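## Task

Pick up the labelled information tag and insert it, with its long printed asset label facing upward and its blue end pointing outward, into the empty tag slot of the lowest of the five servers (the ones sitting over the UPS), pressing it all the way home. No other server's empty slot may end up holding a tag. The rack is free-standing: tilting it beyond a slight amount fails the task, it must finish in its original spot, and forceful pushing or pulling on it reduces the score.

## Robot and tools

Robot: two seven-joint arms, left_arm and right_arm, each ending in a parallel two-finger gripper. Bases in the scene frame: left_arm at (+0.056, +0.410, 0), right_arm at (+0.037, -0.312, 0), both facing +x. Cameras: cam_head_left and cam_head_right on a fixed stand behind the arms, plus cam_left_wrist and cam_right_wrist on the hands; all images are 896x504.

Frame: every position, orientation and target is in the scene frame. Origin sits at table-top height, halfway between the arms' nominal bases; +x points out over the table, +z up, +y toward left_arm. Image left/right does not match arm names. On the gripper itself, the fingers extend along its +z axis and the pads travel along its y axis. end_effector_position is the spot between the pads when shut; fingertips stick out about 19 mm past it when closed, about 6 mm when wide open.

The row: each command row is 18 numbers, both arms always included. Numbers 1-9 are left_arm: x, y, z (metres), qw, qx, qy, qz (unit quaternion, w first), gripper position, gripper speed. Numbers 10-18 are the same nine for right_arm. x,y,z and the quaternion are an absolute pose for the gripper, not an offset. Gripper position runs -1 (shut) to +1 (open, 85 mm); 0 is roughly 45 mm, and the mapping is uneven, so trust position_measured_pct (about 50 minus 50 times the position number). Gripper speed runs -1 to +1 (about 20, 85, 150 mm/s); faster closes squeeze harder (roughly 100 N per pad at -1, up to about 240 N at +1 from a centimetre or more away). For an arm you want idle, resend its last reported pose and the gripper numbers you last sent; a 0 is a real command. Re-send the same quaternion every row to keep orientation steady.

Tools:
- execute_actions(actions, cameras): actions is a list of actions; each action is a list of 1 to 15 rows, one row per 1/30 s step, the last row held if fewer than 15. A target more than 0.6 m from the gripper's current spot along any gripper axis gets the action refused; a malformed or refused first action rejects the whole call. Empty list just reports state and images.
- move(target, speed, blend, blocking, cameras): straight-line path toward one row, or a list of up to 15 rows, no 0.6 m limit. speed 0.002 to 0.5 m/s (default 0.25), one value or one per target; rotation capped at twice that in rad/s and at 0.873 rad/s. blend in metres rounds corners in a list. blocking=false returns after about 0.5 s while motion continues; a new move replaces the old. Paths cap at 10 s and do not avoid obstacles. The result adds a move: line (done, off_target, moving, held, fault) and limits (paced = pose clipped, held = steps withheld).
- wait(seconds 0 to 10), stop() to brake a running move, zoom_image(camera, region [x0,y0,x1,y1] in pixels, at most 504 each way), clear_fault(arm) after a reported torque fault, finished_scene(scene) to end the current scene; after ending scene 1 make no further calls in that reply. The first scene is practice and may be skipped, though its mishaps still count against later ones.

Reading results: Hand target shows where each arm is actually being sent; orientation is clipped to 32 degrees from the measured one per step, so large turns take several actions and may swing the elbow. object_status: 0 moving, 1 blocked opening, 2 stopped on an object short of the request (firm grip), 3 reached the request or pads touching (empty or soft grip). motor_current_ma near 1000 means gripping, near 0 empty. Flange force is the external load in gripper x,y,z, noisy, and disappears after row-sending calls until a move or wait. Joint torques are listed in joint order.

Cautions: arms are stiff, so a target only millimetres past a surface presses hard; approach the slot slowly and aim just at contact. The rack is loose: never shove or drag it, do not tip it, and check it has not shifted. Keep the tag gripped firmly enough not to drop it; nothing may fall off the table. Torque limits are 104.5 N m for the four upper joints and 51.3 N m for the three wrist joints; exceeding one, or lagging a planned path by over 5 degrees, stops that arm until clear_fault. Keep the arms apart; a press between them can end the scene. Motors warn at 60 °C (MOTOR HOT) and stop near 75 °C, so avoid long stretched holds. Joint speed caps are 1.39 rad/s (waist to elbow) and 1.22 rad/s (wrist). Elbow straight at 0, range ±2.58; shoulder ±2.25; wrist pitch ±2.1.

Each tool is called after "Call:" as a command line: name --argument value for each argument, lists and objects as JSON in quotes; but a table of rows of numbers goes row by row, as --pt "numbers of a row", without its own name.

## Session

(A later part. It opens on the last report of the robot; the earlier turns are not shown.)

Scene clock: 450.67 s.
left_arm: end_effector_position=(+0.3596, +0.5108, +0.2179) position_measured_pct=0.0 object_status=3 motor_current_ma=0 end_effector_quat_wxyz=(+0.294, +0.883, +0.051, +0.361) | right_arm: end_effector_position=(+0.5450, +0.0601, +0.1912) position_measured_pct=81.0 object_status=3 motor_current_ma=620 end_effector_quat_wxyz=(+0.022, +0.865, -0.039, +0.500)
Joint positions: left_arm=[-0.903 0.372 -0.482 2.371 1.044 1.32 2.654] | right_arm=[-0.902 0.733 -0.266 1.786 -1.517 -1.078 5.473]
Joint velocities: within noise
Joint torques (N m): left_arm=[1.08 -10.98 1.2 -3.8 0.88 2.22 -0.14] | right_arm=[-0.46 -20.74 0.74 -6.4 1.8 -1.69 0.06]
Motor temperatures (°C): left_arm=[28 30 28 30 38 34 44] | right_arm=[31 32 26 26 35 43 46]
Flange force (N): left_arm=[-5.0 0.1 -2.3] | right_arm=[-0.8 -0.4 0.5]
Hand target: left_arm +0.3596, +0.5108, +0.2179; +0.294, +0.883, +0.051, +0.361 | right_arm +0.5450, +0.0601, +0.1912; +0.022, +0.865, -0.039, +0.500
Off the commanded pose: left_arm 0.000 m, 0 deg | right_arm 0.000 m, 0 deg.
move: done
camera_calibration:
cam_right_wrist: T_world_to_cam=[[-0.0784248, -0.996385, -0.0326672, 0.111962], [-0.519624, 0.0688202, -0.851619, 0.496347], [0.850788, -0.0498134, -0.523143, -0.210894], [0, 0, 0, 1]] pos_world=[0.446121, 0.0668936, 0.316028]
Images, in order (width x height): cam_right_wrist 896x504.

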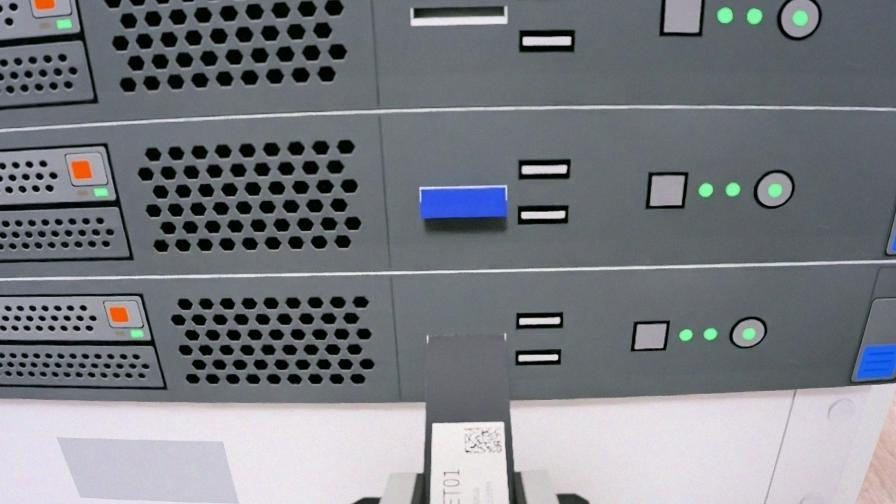

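Call:
move --target '[0.3596,0.5108,0.2179,0.294,0.883,0.051,0.361,1,1,0.5458,0.0600,0.1908,0.02224,0.86517,-0.03853,0.49951,-0.62,-1]' --speed 0.01 --cameras '["cam_right_wrist"]'

Call:
zoom_image --camera "cam_right_wrist" --region '[410, 310, 530, 370]'

Scene clock: 462.20 s.
left_arm: end_effector_position=(+0.3596, +0.5108, +0.2179) position_measured_pct=0.0 object_status=3 motor_current_ma=0 end_effector_quat_wxyz=(+0.294, +0.883, +0.051, +0.361) | right_arm: end_effector_position=(+0.5458, +0.0600, +0.1908) position_measured_pct=81.0 object_status=3 motor_current_ma=620 end_effector_quat_wxyz=(+0.022, +0.865, -0.038, +0.500)
Joint positions: left_arm=[-0.903 0.372 -0.482 2.371 1.044 1.32 2.654] | right_arm=[-0.901 0.734 -0.265 1.785 -1.516 -1.077 5.473]
Joint velocities: within noise
Joint torques (N m): left_arm=[1.08 -11 1.2 -3.74 0.86 2.21 -0.16] | right_arm=[-0.4 -20.76 0.78 -6.33 1.8 -1.7 0.05]
Motor temperatures (°C): left_arm=[28 30 28 30 38 34 44] | right_arm=[31 32 26 26 35 43 46]
Flange force (N): left_arm=[-4.8 -0.1 -2.3] | right_arm=[-0.8 -0.6 0.4]
Hand target: left_arm +0.3596, +0.5108, +0.2179; +0.294, +0.883, +0.051, +0.361 | right_arm +0.5458, +0.0600, +0.1908; +0.022, +0.865, -0.039, +0.500
Off the commanded pose: left_arm 0.000 m, 0 deg | right_arm 0.000 m, 0 deg.
move: done
camera_calibration:
cam_right_wrist: T_world_to_cam=[[-0.0783723, -0.996392, -0.0325792, 0.111862], [-0.519632, 0.0687179, -0.851622, 0.496441], [0.850788, -0.0498144, -0.523143, -0.211789], [0, 0, 0, 1]] pos_world=[0.446921, 0.0667939, 0.315628]
Images, in order (width x height): cam_right_wrist 896x504.

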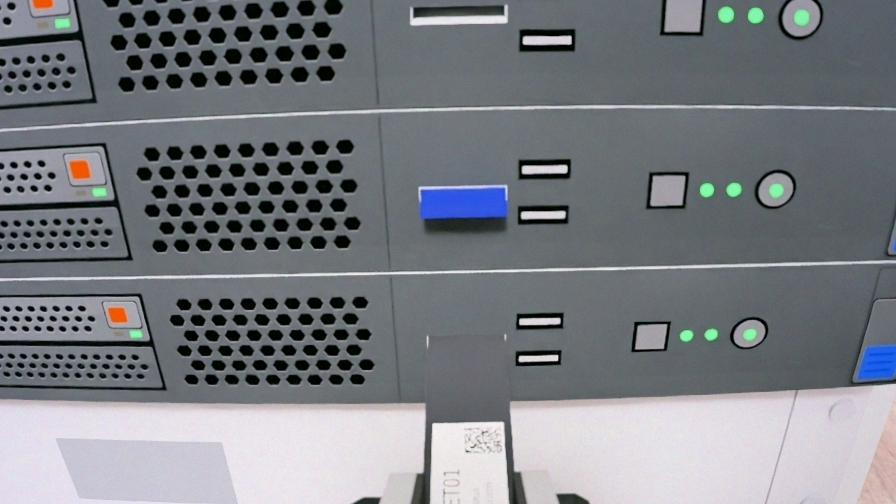

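Scaled by 4.200 from the camera's 896x504 image, which has a finer 1280x720 frame.

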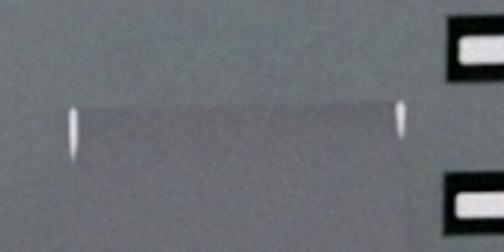

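Call:
move --target '[0.3596,0.5108,0.2179,0.294,0.883,0.051,0.361,1,1,0.5466,0.0600,0.1907,0.02224,0.86517,-0.03853,0.49951,-0.62,-1]' --speed 0.01 --cameras '["cam_right_wrist"]'

Call:
zoom_image --camera "cam_right_wrist" --region '[410, 310, 530, 370]'

Scene clock: 478.77 s.
left_arm: end_effector_position=(+0.3596, +0.5108, +0.2179) position_measured_pct=0.0 object_status=3 motor_current_ma=0 end_effector_quat_wxyz=(+0.294, +0.883, +0.051, +0.361) | right_arm: end_effector_position=(+0.5466, +0.0600, +0.1907) position_measured_pct=81.0 object_status=3 motor_current_ma=620 end_effector_quat_wxyz=(+0.022, +0.865, -0.039, +0.500)
Joint positions: left_arm=[-0.903 0.372 -0.482 2.371 1.044 1.32 2.654] | right_arm=[-0.9 0.735 -0.265 1.783 -1.515 -1.076 5.474]
Joint velocities: within noise
Joint torques (N m): left_arm=[1.11 -11.01 1.18 -3.74 0.89 2.22 -0.15] | right_arm=[-0.46 -20.73 0.81 -6.41 1.82 -1.69 0.07]
Motor temperatures (°C): left_arm=[28 30 28 30 38 34 44] | right_arm=[31 32 26 26 35 43 46]
Flange force (N): left_arm=[-5.0 -0.2 -2.4] | right_arm=[-0.8 -0.3 0.3]
Hand target: left_arm +0.3596, +0.5108, +0.2179; +0.294, +0.883, +0.051, +0.361 | right_arm +0.5466, +0.0600, +0.1907; +0.022, +0.865, -0.039, +0.500
Off the commanded pose: left_arm 0.000 m, 0 deg | right_arm 0.000 m, 0 deg.
move: done
camera_calibration:
cam_right_wrist: T_world_to_cam=[[-0.0784273, -0.996384, -0.0326713, 0.111974], [-0.519624, 0.068825, -0.851619, 0.496759], [0.850788, -0.0498134, -0.523143, -0.212522], [0, 0, 0, 1]] pos_world=[0.447721, 0.0667936, 0.315528]
Images, in order (width x height): cam_right_wrist 896x504.

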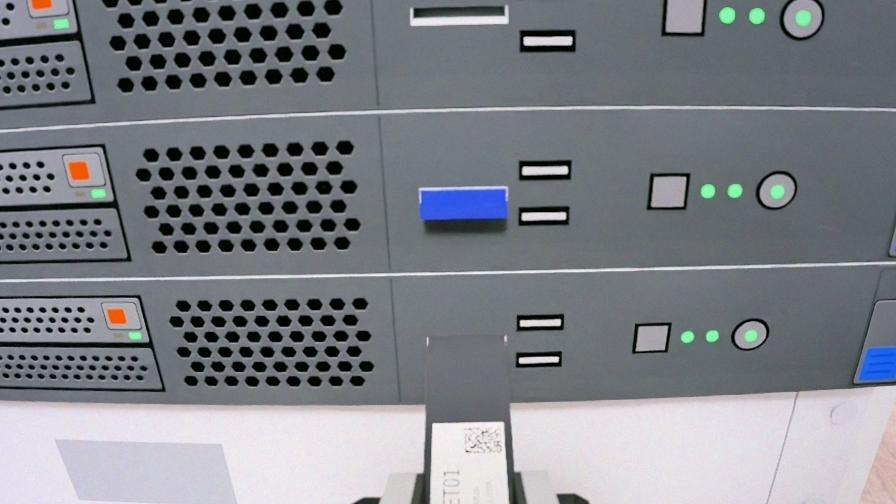

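Scaled by 4.200 from the camera's 896x504 image, which has a finer 1280x720 frame.

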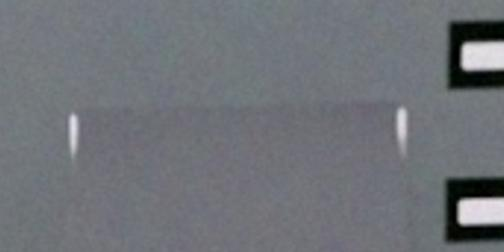

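Call:
move --target '[0.3596,0.5108,0.2179,0.294,0.883,0.051,0.361,1,1,0.5466,0.0600,0.1900,0.02224,0.86517,-0.03853,0.49951,-0.62,-1]' --speed 0.01 --cameras '["cam_right_wrist"]'

Call:
zoom_image --camera "cam_right_wrist" --region '[410, 310, 530, 370]'

Scene clock: 490.07 s.
left_arm: end_effector_position=(+0.3596, +0.5108, +0.2179) position_measured_pct=0.0 object_status=3 motor_current_ma=0 end_effector_quat_wxyz=(+0.294, +0.883, +0.051, +0.361) | right_arm: end_effector_position=(+0.5466, +0.0600, +0.1900) position_measured_pct=81.0 object_status=3 motor_current_ma=620 end_effector_quat_wxyz=(+0.022, +0.865, -0.039, +0.500)
Joint positions: left_arm=[-0.903 0.372 -0.482 2.371 1.044 1.32 2.654] | right_arm=[-0.9 0.737 -0.264 1.784 -1.514 -1.076 5.472]
Joint velocities: within noise
Joint torques (N m): left_arm=[1.09 -11.03 1.17 -3.72 0.88 2.22 -0.13] | right_arm=[-0.41 -20.77 0.81 -6.34 1.76 -1.7 0.11]
Motor temperatures (°C): left_arm=[28 30 27 30 38 34 44] | right_arm=[31 32 26 26 35 43 46]
Flange force (N): left_arm=[-5.0 -0.3 -2.3] | right_arm=[-1.0 -0.4 0.5]
Hand target: left_arm +0.3596, +0.5108, +0.2179; +0.294, +0.883, +0.051, +0.361 | right_arm +0.5466, +0.0600, +0.1900; +0.022, +0.865, -0.039, +0.500
Off the commanded pose: left_arm 0.000 m, 0 deg | right_arm 0.000 m, 0 deg.
move: done
camera_calibration:
cam_right_wrist: T_world_to_cam=[[-0.0784248, -0.996385, -0.0326672, 0.111949], [-0.519624, 0.0688202, -0.851619, 0.496164], [0.850788, -0.0498134, -0.523143, -0.212888], [0, 0, 0, 1]] pos_world=[0.447721, 0.0667936, 0.314828]
Images, in order (width x height): cam_right_wrist 896x504.

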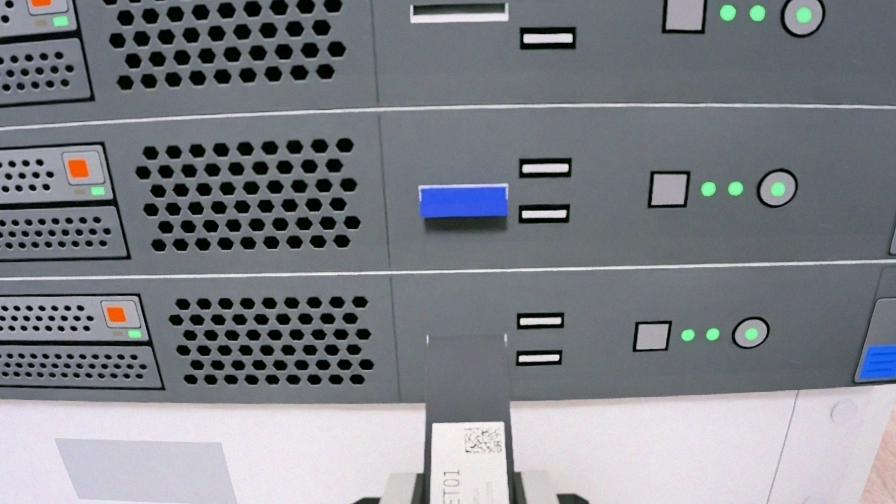

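Scaled by 4.200 from the camera's 896x504 image, which has a finer 1280x720 frame.

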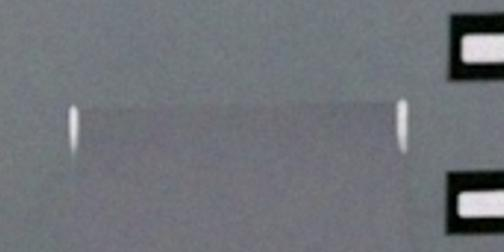

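Call:
move --target '[0.3596,0.5108,0.2179,0.294,0.883,0.051,0.361,1,1,0.5474,0.0599,0.1899,0.02224,0.86517,-0.03853,0.49951,-0.62,-1]' --speed 0.01 --cameras '["cam_right_wrist"]'

Call:
zoom_image --camera "cam_right_wrist" --region '[410, 310, 530, 370]'

Scene clock: 501.43 s.
left_arm: end_effector_position=(+0.3596, +0.5108, +0.2179) position_measured_pct=0.0 object_status=3 motor_current_ma=0 end_effector_quat_wxyz=(+0.294, +0.883, +0.051, +0.361) | right_arm: end_effector_position=(+0.5474, +0.0599, +0.1899) position_measured_pct=81.0 object_status=3 motor_current_ma=620 end_effector_quat_wxyz=(+0.022, +0.865, -0.039, +0.500)
Joint positions: left_arm=[-0.903 0.372 -0.482 2.371 1.044 1.32 2.654] | right_arm=[-0.899 0.737 -0.264 1.782 -1.513 -1.075 5.473]
Joint velocities: within noise
Joint torques (N m): left_arm=[1.09 -11.01 1.2 -3.78 0.88 2.22 -0.17] | right_arm=[-0.39 -20.79 0.73 -6.35 1.79 -1.68 0.08]
Motor temperatures (°C): left_arm=[28 30 27 30 38 34 44] | right_arm=[31 32 26 26 35 43 46]
Flange force (N): left_arm=[-5.0 0.0 -2.3] | right_arm=[-0.9 -0.5 0.4]
Hand target: left_arm +0.3596, +0.5108, +0.2179; +0.294, +0.883, +0.051, +0.361 | right_arm +0.5474, +0.0599, +0.1899; +0.022, +0.865, -0.039, +0.500
Off the commanded pose: left_arm 0.000 m, 0 deg | right_arm 0.000 m, 0 deg.
move: done
camera_calibration:
cam_right_wrist: T_world_to_cam=[[-0.0784248, -0.996385, -0.0326672, 0.111909], [-0.519624, 0.0688202, -0.851619, 0.496501], [0.850788, -0.0498134, -0.523143, -0.213626], [0, 0, 0, 1]] pos_world=[0.448521, 0.0666936, 0.314728]
Images, in order (width x height): cam_right_wrist 896x504.

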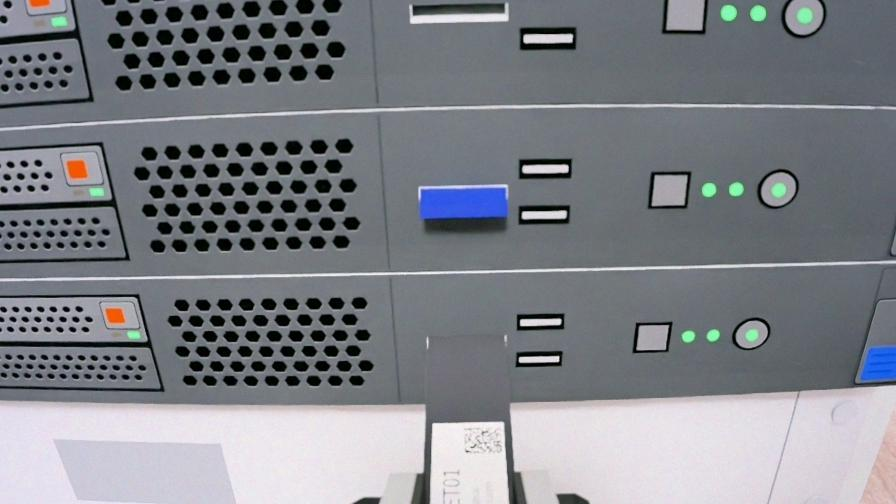

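Scaled by 4.200 from the camera's 896x504 image, which has a finer 1280x720 frame.

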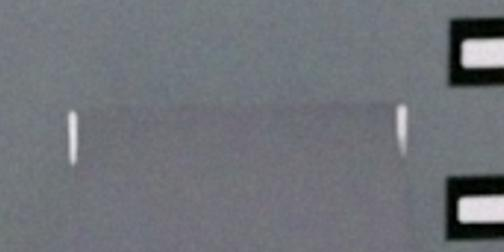

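Call:
move --target '[0.3596,0.5108,0.2179,0.294,0.883,0.051,0.361,1,1,0.5474,0.0599,0.1893,0.02224,0.86517,-0.03853,0.49951,-0.62,-1]' --speed 0.01 --cameras '[]'

Call:
move --target '[0.3596,0.5108,0.2179,0.294,0.883,0.051,0.361,1,1,0.5482,0.0599,0.1893,0.02224,0.86517,-0.03853,0.49951,-0.62,-1]' --speed 0.01 --cameras '["cam_right_wrist"]'

Call:
zoom_image --camera "cam_right_wrist" --region '[410, 310, 530, 370]'

Scene clock: 512.97 s.
left_arm: end_effector_position=(+0.3596, +0.5108, +0.2179) position_measured_pct=0.0 object_status=3 motor_current_ma=0 end_effector_quat_wxyz=(+0.294, +0.883, +0.051, +0.361) | right_arm: end_effector_position=(+0.5474, +0.0599, +0.1893) position_measured_pct=81.0 object_status=3 motor_current_ma=620 end_effector_quat_wxyz=(+0.022, +0.865, -0.039, +0.500)
Joint positions: left_arm=[-0.903 0.372 -0.482 2.371 1.044 1.32 2.654] | right_arm=[-0.899 0.738 -0.264 1.783 -1.512 -1.075 5.471]
Joint velocities: within noise
Joint torques (N m): left_arm=[1.07 -11.02 1.16 -3.73 0.88 2.22 -0.15] | right_arm=[-0.36 -20.83 0.75 -6.37 1.81 -1.69 0.09]
Motor temperatures (°C): left_arm=[28 30 27 30 38 34 44] | right_arm=[31 32 26 26 35 43 46]
Flange force (N): left_arm=[-4.9 -0.2 -2.3] | right_arm=[-1.0 -0.5 0.4]
Hand target: left_arm +0.3596, +0.5108, +0.2179; +0.294, +0.883, +0.051, +0.361 | right_arm +0.5474, +0.0599, +0.1893; +0.022, +0.865, -0.039, +0.500
Off the commanded pose: left_arm 0.000 m, 0 deg | right_arm 0.000 m, 0 deg.
move: done
No camera images: "cameras" was empty.

Scene clock: 513.67 s.
left_arm: end_effector_position=(+0.3596, +0.5108, +0.2179) position_measured_pct=0.0 object_status=3 motor_current_ma=0 end_effector_quat_wxyz=(+0.294, +0.883, +0.051, +0.361) | right_arm: end_effector_position=(+0.5482, +0.0599, +0.1893) position_measured_pct=81.0 object_status=3 motor_current_ma=620 end_effector_quat_wxyz=(+0.022, +0.865, -0.039, +0.500)
Joint positions: left_arm=[-0.903 0.372 -0.482 2.371 1.044 1.32 2.654] | right_arm=[-0.898 0.739 -0.263 1.781 -1.511 -1.074 5.472]
Joint velocities: within noise
Joint torques (N m): left_arm=[1.09 -11 1.19 -3.75 0.87 2.22 -0.15] | right_arm=[-0.47 -20.79 0.81 -6.35 1.8 -1.69 0.09]
Motor temperatures (°C): left_arm=[28 30 27 30 38 34 44] | right_arm=[31 32 26 26 35 43 46]
Flange force (N): left_arm=[-4.9 -0.1 -2.3] | right_arm=[-0.8 -0.4 0.4]
Hand target: left_arm +0.3596, +0.5108, +0.2179; +0.294, +0.883, +0.051, +0.361 | right_arm +0.5482, +0.0599, +0.1893; +0.022, +0.865, -0.039, +0.500
Off the commanded pose: left_arm 0.000 m, 0 deg | right_arm 0.000 m, 0 deg.
move: done
camera_calibration:
cam_right_wrist: T_world_to_cam=[[-0.0784248, -0.996385, -0.0326672, 0.111952], [-0.519624, 0.0688202, -0.851619, 0.496406], [0.850788, -0.0498134, -0.523143, -0.214621], [0, 0, 0, 1]] pos_world=[0.449321, 0.0666936, 0.314128]
Images, in order (width x height): cam_right_wrist 896x504.

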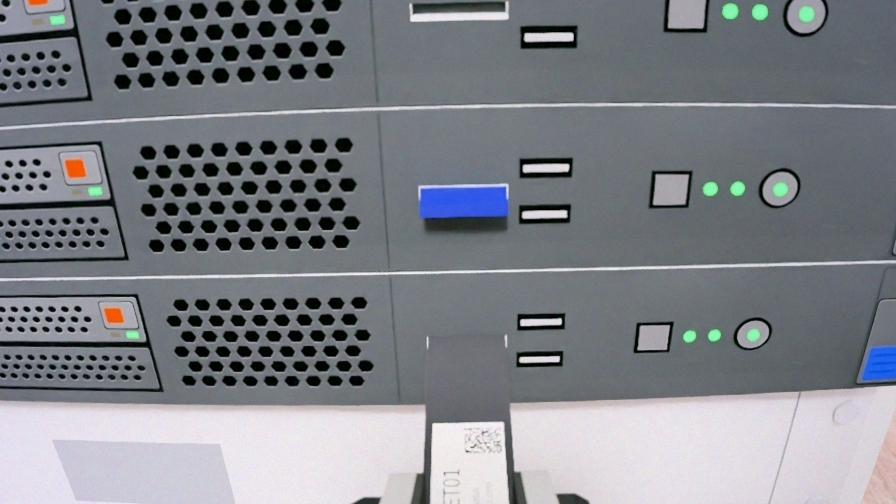

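Scaled by 4.200 from the camera's 896x504 image, which has a finer 1280x720 frame.

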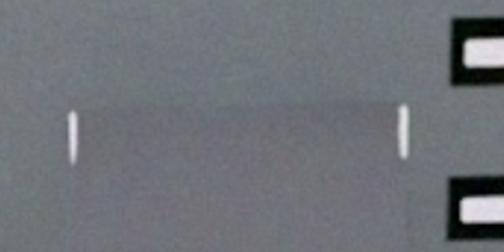

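Call:
move --target '[0.3596,0.5108,0.2179,0.294,0.883,0.051,0.361,1,1,0.5482,0.0599,0.1885,0.02224,0.86517,-0.03853,0.49951,-0.62,-1]' --speed 0.01 --cameras '["cam_right_wrist"]'

Call:
zoom_image --camera "cam_right_wrist" --region '[420, 320, 480, 350]'

Call:
zoom_image --camera "cam_right_wrist" --region '[460, 320, 520, 350]'

Scene clock: 526.27 s.
left_arm: end_effector_position=(+0.3596, +0.5108, +0.2179) position_measured_pct=0.0 object_status=3 motor_current_ma=0 end_effector_quat_wxyz=(+0.294, +0.883, +0.051, +0.361) | right_arm: end_effector_position=(+0.5482, +0.0599, +0.1885) position_measured_pct=81.0 object_status=3 motor_current_ma=620 end_effector_quat_wxyz=(+0.022, +0.865, -0.039, +0.500)
Joint positions: left_arm=[-0.903 0.372 -0.482 2.371 1.044 1.32 2.654] | right_arm=[-0.898 0.74 -0.263 1.782 -1.51 -1.074 5.47]
Joint velocities: within noise
Joint torques (N m): left_arm=[1.1 -11.02 1.19 -3.8 0.89 2.22 -0.15] | right_arm=[-0.42 -20.81 0.79 -6.32 1.77 -1.66 0.08]
Motor temperatures (°C): left_arm=[28 30 27 30 38 34 44] | right_arm=[31 32 26 26 35 43 46]
Flange force (N): left_arm=[-5.1 -0.1 -2.3] | right_arm=[-0.9 -0.6 0.4]
Hand target: left_arm +0.3596, +0.5108, +0.2179; +0.294, +0.883, +0.051, +0.361 | right_arm +0.5482, +0.0599, +0.1885; +0.022, +0.865, -0.039, +0.500
Off the commanded pose: left_arm 0.000 m, 0 deg | right_arm 0.000 m, 0 deg.
move: done
camera_calibration:
cam_right_wrist: T_world_to_cam=[[-0.0785125, -0.996379, -0.03262, 0.11195], [-0.519618, 0.0688256, -0.851622, 0.495722], [0.850784, -0.0499131, -0.52314, -0.215031], [0, 0, 0, 1]] pos_world=[0.449321, 0.0666937, 0.313328]
Images, in order (width x height): cam_right_wrist 896x504.

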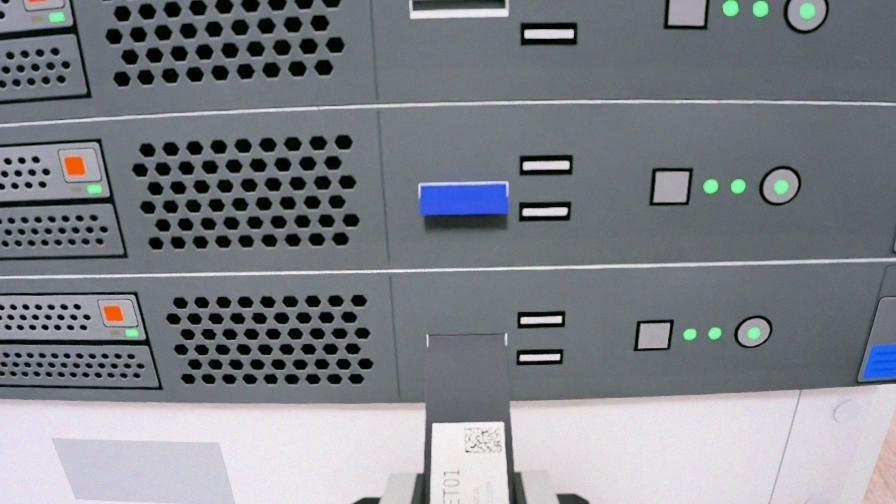

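Scaled by 8.400 from the camera's 896x504 image, which has a finer 1280x720 frame.

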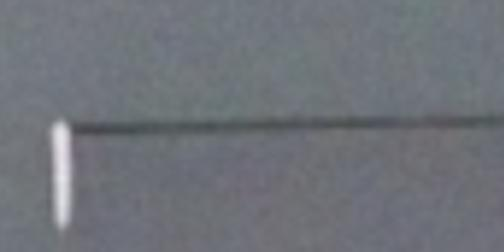

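Scaled by 8.400 from the camera's 896x504 image, which has a finer 1280x720 frame.

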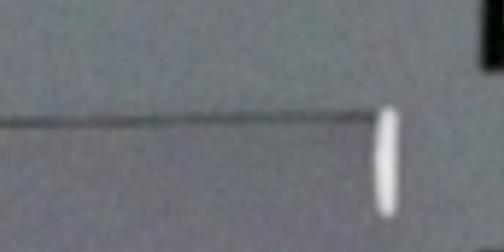

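Call:
move --target '[0.3596,0.5108,0.2179,0.294,0.883,0.051,0.361,1,1,0.5490,0.0597,0.1880,0.02224,0.86517,-0.03853,0.49951,-0.62,-1]' --speed 0.01 --cameras '["cam_right_wrist"]'

Call:
zoom_image --camera "cam_right_wrist" --region '[420, 320, 480, 350]'

Call:
zoom_image --camera "cam_right_wrist" --region '[460, 320, 520, 350]'

Scene clock: 539.83 s.
left_arm: end_effector_position=(+0.3596, +0.5108, +0.2179) position_measured_pct=0.0 object_status=3 motor_current_ma=0 end_effector_quat_wxyz=(+0.294, +0.883, +0.051, +0.361) | right_arm: end_effector_position=(+0.5490, +0.0597, +0.1880) position_measured_pct=81.0 object_status=3 motor_current_ma=620 end_effector_quat_wxyz=(+0.022, +0.865, -0.039, +0.500)
Joint positions: left_arm=[-0.903 0.372 -0.482 2.371 1.044 1.32 2.654] | right_arm=[-0.897 0.742 -0.262 1.781 -1.508 -1.073 5.469]
Joint velocities: within noise
Joint torques (N m): left_arm=[1.12 -10.99 1.18 -3.77 0.89 2.2 -0.14] | right_arm=[-0.42 -20.79 0.82 -6.35 1.74 -1.66 0.09]
Motor temperatures (°C): left_arm=[28 30 27 30 38 34 44] | right_arm=[31 32 26 26 35 43 46]
Flange force (N): left_arm=[-5.0 -0.1 -2.4] | right_arm=[-0.9 -0.3 0.3]
Hand target: left_arm +0.3596, +0.5108, +0.2179; +0.294, +0.883, +0.051, +0.361 | right_arm +0.5490, +0.0597, +0.1880; +0.022, +0.865, -0.039, +0.500
Off the commanded pose: left_arm 0.000 m, 0 deg | right_arm 0.000 m, 0 deg.
move: done
camera_calibration:
cam_right_wrist: T_world_to_cam=[[-0.0784248, -0.996385, -0.0326672, 0.111773], [-0.519624, 0.0688202, -0.851619, 0.495728], [0.850788, -0.0498134, -0.523143, -0.215991], [0, 0, 0, 1]] pos_world=[0.450121, 0.0664936, 0.312828]
Images, in order (width x height): cam_right_wrist 896x504.

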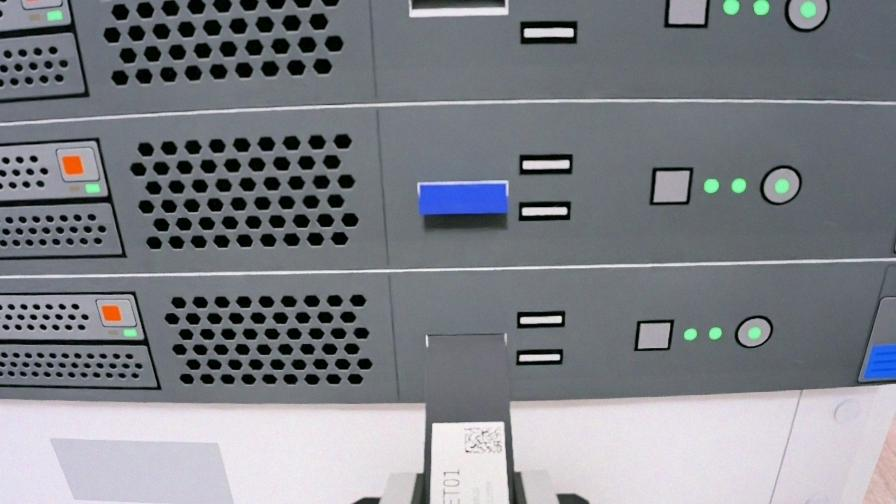

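Scaled by 8.400 from the camera's 896x504 image, which has a finer 1280x720 frame.

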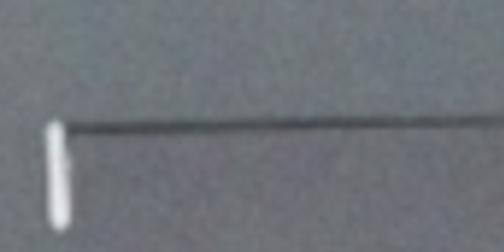

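Scaled by 8.400 from the camera's 896x504 image, which has a finer 1280x720 frame.

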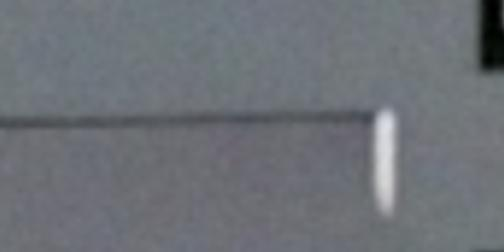

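Call:
move --target '[0.3596,0.5108,0.2179,0.294,0.883,0.051,0.361,1,1,0.5498,0.0597,0.1880,0.02224,0.86517,-0.03853,0.49951,-0.62,-1]' --speed 0.01 --cameras '["cam_right_wrist"]'

Call:
zoom_image --camera "cam_right_wrist" --region '[420, 320, 480, 350]'

Call:
zoom_image --camera "cam_right_wrist" --region '[460, 320, 520, 350]'

Scene clock: 577.73 s.
left_arm: end_effector_position=(+0.3596, +0.5108, +0.2179) position_measured_pct=0.0 object_status=3 motor_current_ma=0 end_effector_quat_wxyz=(+0.294, +0.883, +0.051, +0.361) | right_arm: end_effector_position=(+0.5498, +0.0597, +0.1880) position_measured_pct=81.0 object_status=3 motor_current_ma=620 end_effector_quat_wxyz=(+0.022, +0.865, -0.039, +0.500)
Joint positions: left_arm=[-0.903 0.372 -0.482 2.371 1.044 1.32 2.654] | right_arm=[-0.896 0.742 -0.262 1.779 -1.508 -1.071 5.471]
Joint velocities: within noise
Joint torques (N m): left_arm=[1.1 -11.02 1.15 -3.76 0.88 2.19 -0.15] | right_arm=[-0.39 -20.89 0.79 -6.3 1.78 -1.66 0.08]
Motor temperatures (°C): left_arm=[28 30 27 30 38 34 44] | right_arm=[31 32 26 26 35 43 46]
Flange force (N): left_arm=[-4.9 -0.2 -2.3] | right_arm=[-0.9 -0.7 0.5]
Hand target: left_arm +0.3596, +0.5108, +0.2179; +0.294, +0.883, +0.051, +0.361 | right_arm +0.5498, +0.0597, +0.1880; +0.022, +0.865, -0.039, +0.500
Off the commanded pose: left_arm 0.000 m, 0 deg | right_arm 0.000 m, 0 deg.
move: done
camera_calibration:
cam_right_wrist: T_world_to_cam=[[-0.0785101, -0.99638, -0.0326158, 0.111858], [-0.519618, 0.0688208, -0.851622, 0.496142], [0.850784, -0.0499131, -0.52314, -0.216664], [0, 0, 0, 1]] pos_world=[0.450921, 0.0664937, 0.312828]
Images, in order (width x height): cam_right_wrist 896x504.

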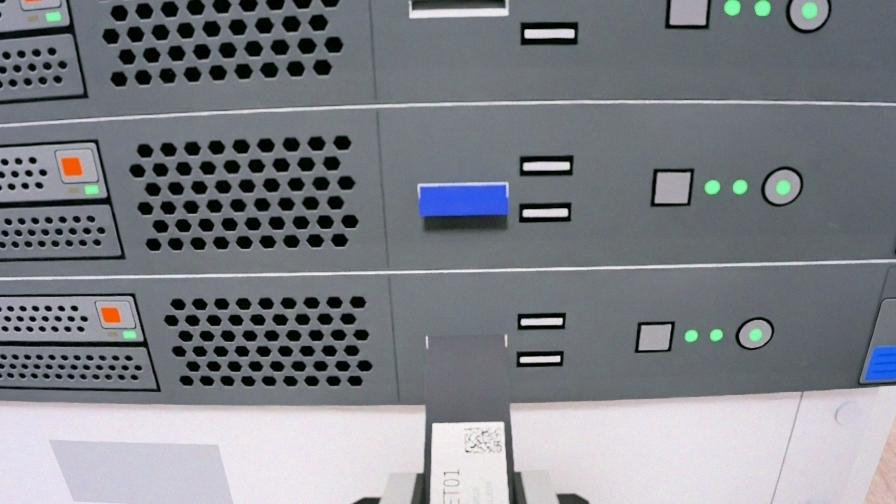

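Scaled by 8.400 from the camera's 896x504 image, which has a finer 1280x720 frame.

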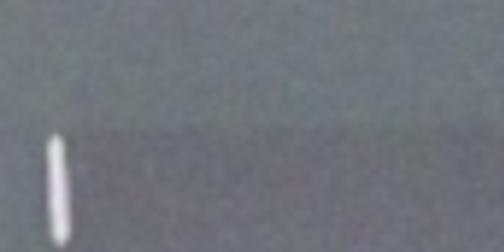

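Scaled by 8.400 from the camera's 896x504 image, which has a finer 1280x720 frame.

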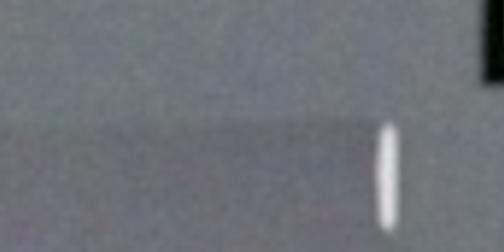

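Call:
move --target '[0.3596,0.5108,0.2179,0.294,0.883,0.051,0.361,1,1,0.5498,0.0597,0.1872,0.02224,0.86517,-0.03853,0.49951,-0.62,-1]' --speed 0.01 --cameras '[]'

Call:
move --target '[0.3596,0.5108,0.2179,0.294,0.883,0.051,0.361,1,1,0.5506,0.0596,0.1872,0.02224,0.86517,-0.03853,0.49951,-0.62,-1]' --speed 0.01 --cameras '["cam_right_wrist"]'

Call:
zoom_image --camera "cam_right_wrist" --region '[420, 320, 480, 350]'

Call:
zoom_image --camera "cam_right_wrist" --region '[460, 320, 520, 350]'

Scene clock: 592.30 s.
left_arm: end_effector_position=(+0.3596, +0.5108, +0.2179) position_measured_pct=0.0 object_status=3 motor_current_ma=0 end_effector_quat_wxyz=(+0.294, +0.883, +0.051, +0.361) | right_arm: end_effector_position=(+0.5498, +0.0597, +0.1872) position_measured_pct=81.0 object_status=3 motor_current_ma=620 end_effector_quat_wxyz=(+0.022, +0.865, -0.039, +0.500)
Joint positions: left_arm=[-0.903 0.372 -0.482 2.371 1.044 1.32 2.654] | right_arm=[-0.896 0.744 -0.262 1.78 -1.506 -1.072 5.468]
Joint velocities: within noise
Joint torques (N m): left_arm=[1.07 -11.02 1.21 -3.75 0.89 2.22 -0.15] | right_arm=[-0.42 -20.84 0.8 -6.29 1.78 -1.68 0.08]
Motor temperatures (°C): left_arm=[28 30 27 30 38 34 44] | right_arm=[31 32 26 26 35 43 46]
Flange force (N): left_arm=[-4.9 -0.1 -2.3] | right_arm=[-0.8 -0.6 0.4]
Hand target: left_arm +0.3596, +0.5108, +0.2179; +0.294, +0.883, +0.051, +0.361 | right_arm +0.5498, +0.0597, +0.1872; +0.022, +0.865, -0.039, +0.500
Off the commanded pose: left_arm 0.000 m, 0 deg | right_arm 0.000 m, 0 deg.
move: done
No camera images: "cameras" was empty.

Scene clock: 593.00 s.
left_arm: end_effector_position=(+0.3596, +0.5108, +0.2179) position_measured_pct=0.0 object_status=3 motor_current_ma=0 end_effector_quat_wxyz=(+0.294, +0.883, +0.051, +0.361) | right_arm: end_effector_position=(+0.5506, +0.0596, +0.1872) position_measured_pct=81.0 object_status=3 motor_current_ma=620 end_effector_quat_wxyz=(+0.022, +0.865, -0.039, +0.500)
Joint positions: left_arm=[-0.903 0.372 -0.482 2.371 1.044 1.32 2.654] | right_arm=[-0.895 0.744 -0.261 1.779 -1.506 -1.07 5.47]
Joint velocities: within noise
Joint torques (N m): left_arm=[1.1 -11.02 1.2 -3.75 0.89 2.22 -0.15] | right_arm=[-0.48 -20.88 0.78 -6.34 1.74 -1.71 0.07]
Motor temperatures (°C): left_arm=[28 30 27 30 38 34 44] | right_arm=[31 32 26 26 35 43 46]
Flange force (N): left_arm=[-5.0 -0.2 -2.3] | right_arm=[-0.8 -0.4 0.6]
Hand target: left_arm +0.3596, +0.5108, +0.2179; +0.294, +0.883, +0.051, +0.361 | right_arm +0.5506, +0.0596, +0.1872; +0.022, +0.865, -0.039, +0.500
Off the commanded pose: left_arm 0.000 m, 0 deg | right_arm 0.000 m, 0 deg.
move: done
camera_calibration:
cam_right_wrist: T_world_to_cam=[[-0.0785101, -0.99638, -0.0326158, 0.111795], [-0.519618, 0.0688208, -0.851622, 0.495884], [0.850784, -0.0499131, -0.52314, -0.217768], [0, 0, 0, 1]] pos_world=[0.451721, 0.0663937, 0.312028]
Images, in order (width x height): cam_right_wrist 896x504.

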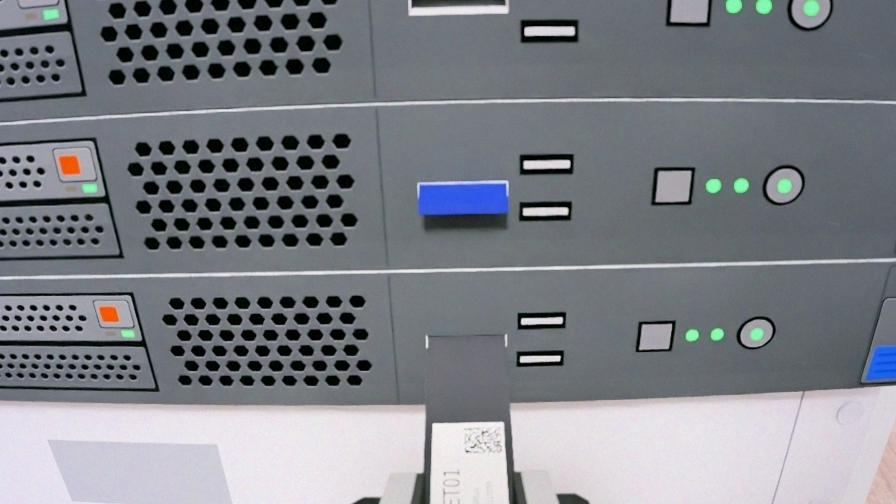

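Scaled by 8.400 from the camera's 896x504 image, which has a finer 1280x720 frame.

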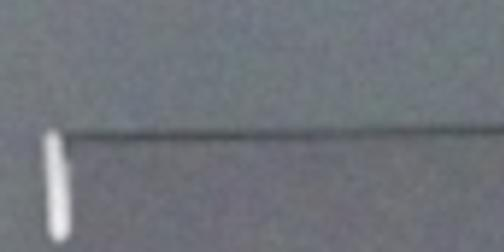

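Scaled by 8.400 from the camera's 896x504 image, which has a finer 1280x720 frame.

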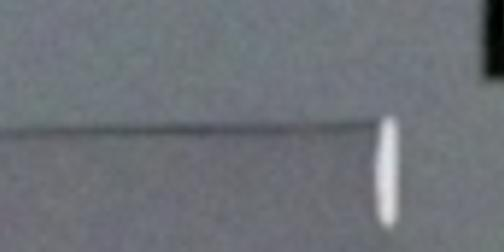

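Call:
move --target '[0.3596,0.5108,0.2179,0.294,0.883,0.051,0.361,1,1,0.5520,0.0595,0.1872,0.02224,0.86517,-0.03853,0.49951,-0.62,-1]' --speed 0.01 --cameras '["cam_right_wrist"]'

Call:
zoom_image --camera "cam_right_wrist" --region '[420, 320, 480, 350]'

Call:
zoom_image --camera "cam_right_wrist" --region '[460, 320, 520, 350]'

Scene clock: 606.20 s.
left_arm: end_effector_position=(+0.3596, +0.5108, +0.2179) position_measured_pct=0.0 object_status=3 motor_current_ma=0 end_effector_quat_wxyz=(+0.294, +0.883, +0.051, +0.361) | right_arm: end_effector_position=(+0.5520, +0.0595, +0.1872) position_measured_pct=81.0 object_status=3 motor_current_ma=620 end_effector_quat_wxyz=(+0.022, +0.865, -0.039, +0.500)
Joint positions: left_arm=[-0.903 0.372 -0.482 2.371 1.044 1.32 2.654] | right_arm=[-0.893 0.745 -0.261 1.776 -1.505 -1.068 5.472]
Joint velocities: within noise
Joint torques (N m): left_arm=[1.08 -11.02 1.23 -3.77 0.89 2.23 -0.15] | right_arm=[-0.45 -20.93 0.77 -6.38 1.78 -1.69 0.05]
Motor temperatures (°C): left_arm=[28 30 27 30 38 34 44] | right_arm=[31 32 26 26 35 43 46]
Flange force (N): left_arm=[-5.0 -0.1 -2.3] | right_arm=[-0.8 -0.5 0.5]
Hand target: left_arm +0.3596, +0.5108, +0.2179; +0.294, +0.883, +0.051, +0.361 | right_arm +0.5520, +0.0595, +0.1872; +0.022, +0.865, -0.039, +0.500
Off the commanded pose: left_arm 0.000 m, 0 deg | right_arm 0.000 m, 0 deg.
move: done
camera_calibration:
cam_right_wrist: T_world_to_cam=[[-0.0784248, -0.996385, -0.0326672, 0.111783], [-0.519624, 0.0688202, -0.851619, 0.496619], [0.850788, -0.0498134, -0.523143, -0.218972], [0, 0, 0, 1]] pos_world=[0.453121, 0.0662936, 0.312028]
Images, in order (width x height): cam_right_wrist 896x504.

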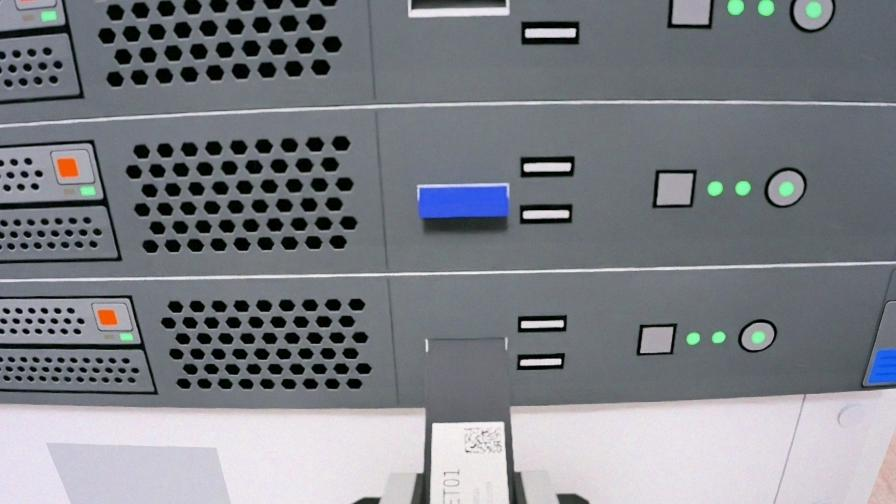

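Scaled by 8.400 from the camera's 896x504 image, which has a finer 1280x720 frame.

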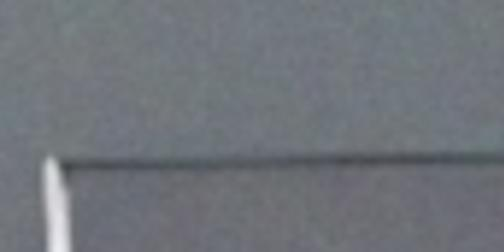

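Scaled by 8.400 from the camera's 896x504 image, which has a finer 1280x720 frame.

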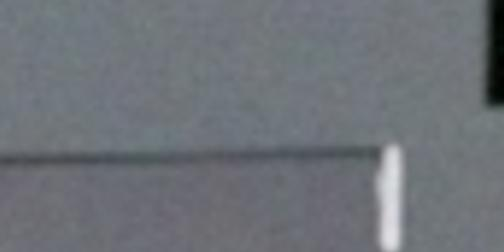

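Call:
move --target '[0.3596,0.5108,0.2179,0.294,0.883,0.051,0.361,1,1,0.5570,0.0590,0.1872,0.02224,0.86517,-0.03853,0.49951,-0.62,-1]' --speed 0.01 --cameras '["cam_right_wrist"]'

Call:
zoom_image --camera "cam_right_wrist" --region '[410, 310, 530, 370]'

Scene clock: 612.23 s.
left_arm: end_effector_position=(+0.3596, +0.5108, +0.2179) position_measured_pct=0.0 object_status=3 motor_current_ma=0 end_effector_quat_wxyz=(+0.294, +0.883, +0.051, +0.361) | right_arm: end_effector_position=(+0.5570, +0.0590, +0.1872) position_measured_pct=81.0 object_status=3 motor_current_ma=620 end_effector_quat_wxyz=(+0.022, +0.865, -0.039, +0.499)
Joint positions: left_arm=[-0.903 0.372 -0.482 2.371 1.044 1.32 2.654] | right_arm=[-0.885 0.748 -0.258 1.768 -1.501 -1.061 5.478]
Joint velocities: within noise
Joint torques (N m): left_arm=[1.09 -10.99 1.2 -3.7 0.88 2.21 -0.15] | right_arm=[-0.5 -21.04 0.76 -6.4 1.82 -1.67 0.06]
Motor temperatures (°C): left_arm=[28 30 27 30 38 34 44] | right_arm=[31 32 26 26 35 43 45]
Flange force (N): left_arm=[-4.8 -0.2 -2.4] | right_arm=[-0.7 -0.6 0.6]
Hand target: left_arm +0.3596, +0.5108, +0.2179; +0.294, +0.883, +0.051, +0.361 | right_arm +0.5570, +0.0590, +0.1872; +0.022, +0.865, -0.039, +0.499
Off the commanded pose: left_arm 0.000 m, 0 deg | right_arm 0.000 m, 0 deg.
move: done
camera_calibration:
cam_right_wrist: T_world_to_cam=[[-0.0784248, -0.996385, -0.0326672, 0.111677], [-0.519624, 0.0688202, -0.851619, 0.499252], [0.850788, -0.0498134, -0.523143, -0.223251], [0, 0, 0, 1]] pos_world=[0.458121, 0.0657936, 0.312028]
Images, in order (width x height): cam_right_wrist 896x504.

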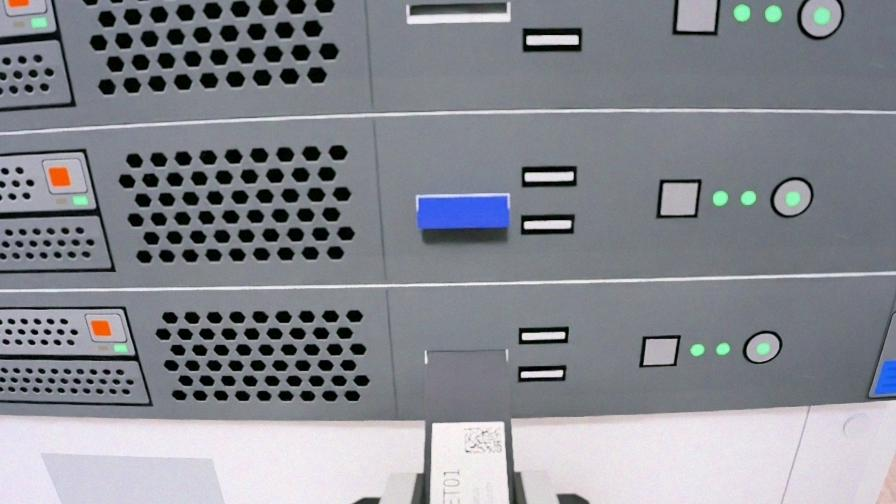

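Scaled by 4.200 from the camera's 896x504 image, which has a finer 1280x720 frame.

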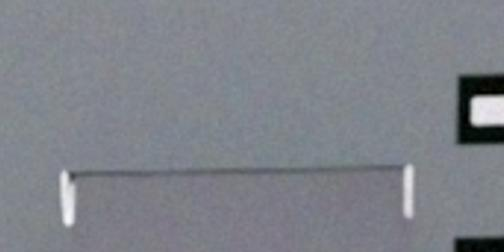

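Call:
move --target '[0.3596,0.5108,0.2179,0.294,0.883,0.051,0.361,1,1,0.5670,0.0581,0.1872,0.02224,0.86517,-0.03853,0.49951,-0.62,-1]' --speed 0.01 --cameras '["cam_right_wrist"]'

Call:
zoom_image --camera "cam_right_wrist" --region '[400, 340, 540, 410]'

Scene clock: 620.47 s.
left_arm: end_effector_position=(+0.3596, +0.5108, +0.2179) position_measured_pct=0.0 object_status=3 motor_current_ma=0 end_effector_quat_wxyz=(+0.294, +0.883, +0.051, +0.361) | right_arm: end_effector_position=(+0.5670, +0.0581, +0.1872) position_measured_pct=81.0 object_status=3 motor_current_ma=620 end_effector_quat_wxyz=(+0.022, +0.865, -0.039, +0.500)
Joint positions: left_arm=[-0.903 0.372 -0.482 2.371 1.044 1.32 2.654] | right_arm=[-0.87 0.754 -0.252 1.751 -1.494 -1.046 5.493]
Joint velocities: within noise
Joint torques (N m): left_arm=[1.12 -10.98 1.2 -3.76 0.87 2.18 -0.14] | right_arm=[0.18 -21.33 1.35 -6.91 2.01 -1.81 0.09]
Motor temperatures (°C): left_arm=[28 30 27 30 38 34 44] | right_arm=[31 32 26 26 35 43 45]
Flange force (N): left_arm=[-5.0 -0.1 -2.4] | right_arm=[-1.6 -0.4 -1.0]
Hand target: left_arm +0.3596, +0.5108, +0.2179; +0.294, +0.883, +0.051, +0.361 | right_arm +0.5670, +0.0581, +0.1872; +0.022, +0.865, -0.039, +0.500
Off the commanded pose: left_arm 0.000 m, 0 deg | right_arm 0.000 m, 0 deg.
move: done
camera_calibration:
cam_right_wrist: T_world_to_cam=[[-0.0784248, -0.996385, -0.0326672, 0.111564], [-0.519624, 0.0688202, -0.851619, 0.50451], [0.850788, -0.0498134, -0.523143, -0.231804], [0, 0, 0, 1]] pos_world=[0.468121, 0.0648936, 0.312028]
Images, in order (width x height): cam_right_wrist 896x504.

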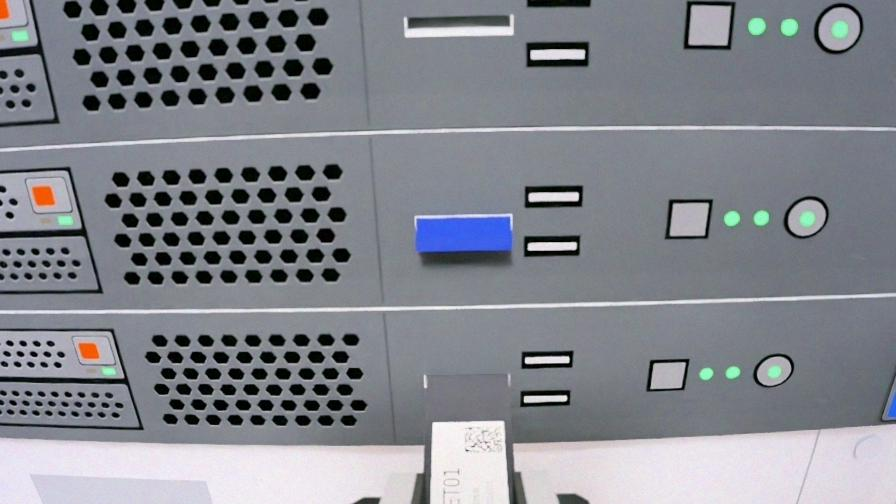

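Scaled by 3.600 from the camera's 896x504 image, which has a finer 1280x720 frame.

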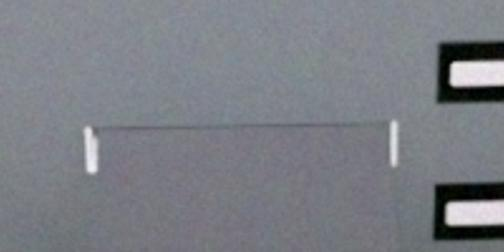

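Call:
move --pt "0.3596 0.5108 0.2179 0.294 0.883 0.051 0.361 1 1 0.577 0.0572 0.1872 0.02224 0.86517 -0.03853 0.49951 -0.62 -1" --speed 0.01 --cameras '["cam_right_wrist"]'

Scene clock: 657.30 s.
left_arm: end_effector_position=(+0.3596, +0.5108, +0.2179) position_measured_pct=0.0 object_status=3 motor_current_ma=0 end_effector_quat_wxyz=(+0.294, +0.883, +0.051, +0.361) | right_arm: end_effector_position=(+0.5770, +0.0572, +0.1872) position_measured_pct=81.0 object_status=3 motor_current_ma=620 end_effector_quat_wxyz=(+0.022, +0.865, -0.039, +0.500)
Joint positions: left_arm=[-0.903 0.372 -0.482 2.371 1.044 1.32 2.654] | right_arm=[-0.856 0.761 -0.247 1.734 -1.487 -1.032 5.507]
Joint velocities: within noise
Joint torques (N m): left_arm=[1.09 -11.04 1.18 -3.77 0.86 2.22 -0.12] | right_arm=[0.15 -21.36 1.33 -6.97 1.99 -1.69 0.04]
Motor temperatures (°C): left_arm=[28 30 27 30 38 34 43] | right_arm=[31 32 26 26 35 43 45]
Flange force (N): left_arm=[-5.1 -0.2 -2.1] | right_arm=[-1.2 -0.5 -1.2]
Hand target: left_arm +0.3596, +0.5108, +0.2179; +0.294, +0.883, +0.051, +0.361 | right_arm +0.5770, +0.0572, +0.1872; +0.022, +0.865, -0.039, +0.500
Off the commanded pose: left_arm 0.000 m, 0 deg | right_arm 0.000 m, 0 deg.
move: done
camera_calibration:
cam_right_wrist: T_world_to_cam=[[-0.0785101, -0.99638, -0.0326158, 0.111476], [-0.519618, 0.0688208, -0.851622, 0.509767], [0.850784, -0.0499131, -0.52314, -0.240349], [0, 0, 0, 1]] pos_world=[0.478121, 0.0639937, 0.312028]
Images, in order (width x height): cam_right_wrist 896x504.

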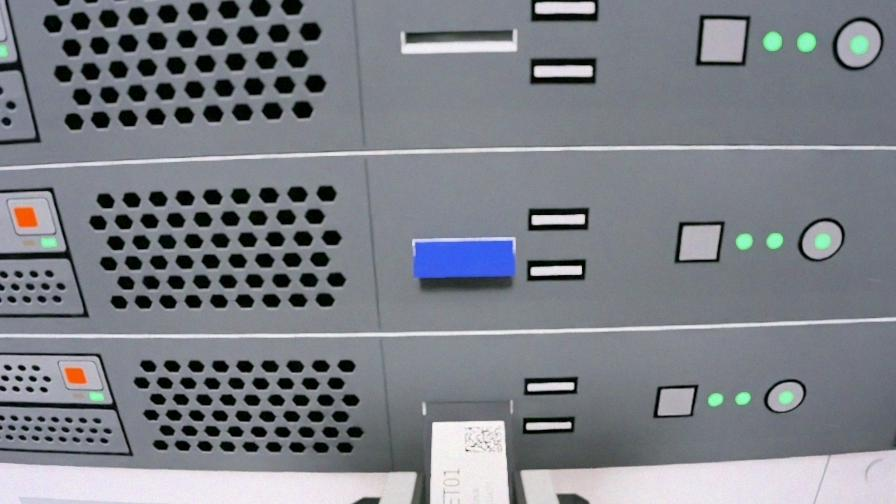

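Call:
zoom_image --camera "cam_right_wrist" --region '[360, 360, 580, 504]'

Scaled by 2.291 from the camera's 896x504 image, which has a finer 1280x720 frame.

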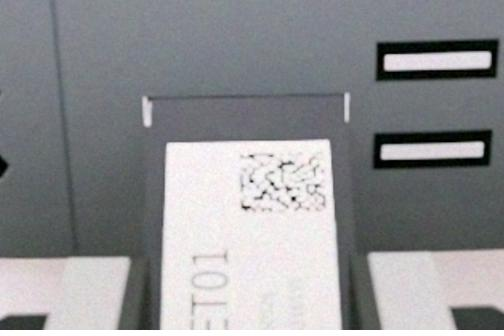

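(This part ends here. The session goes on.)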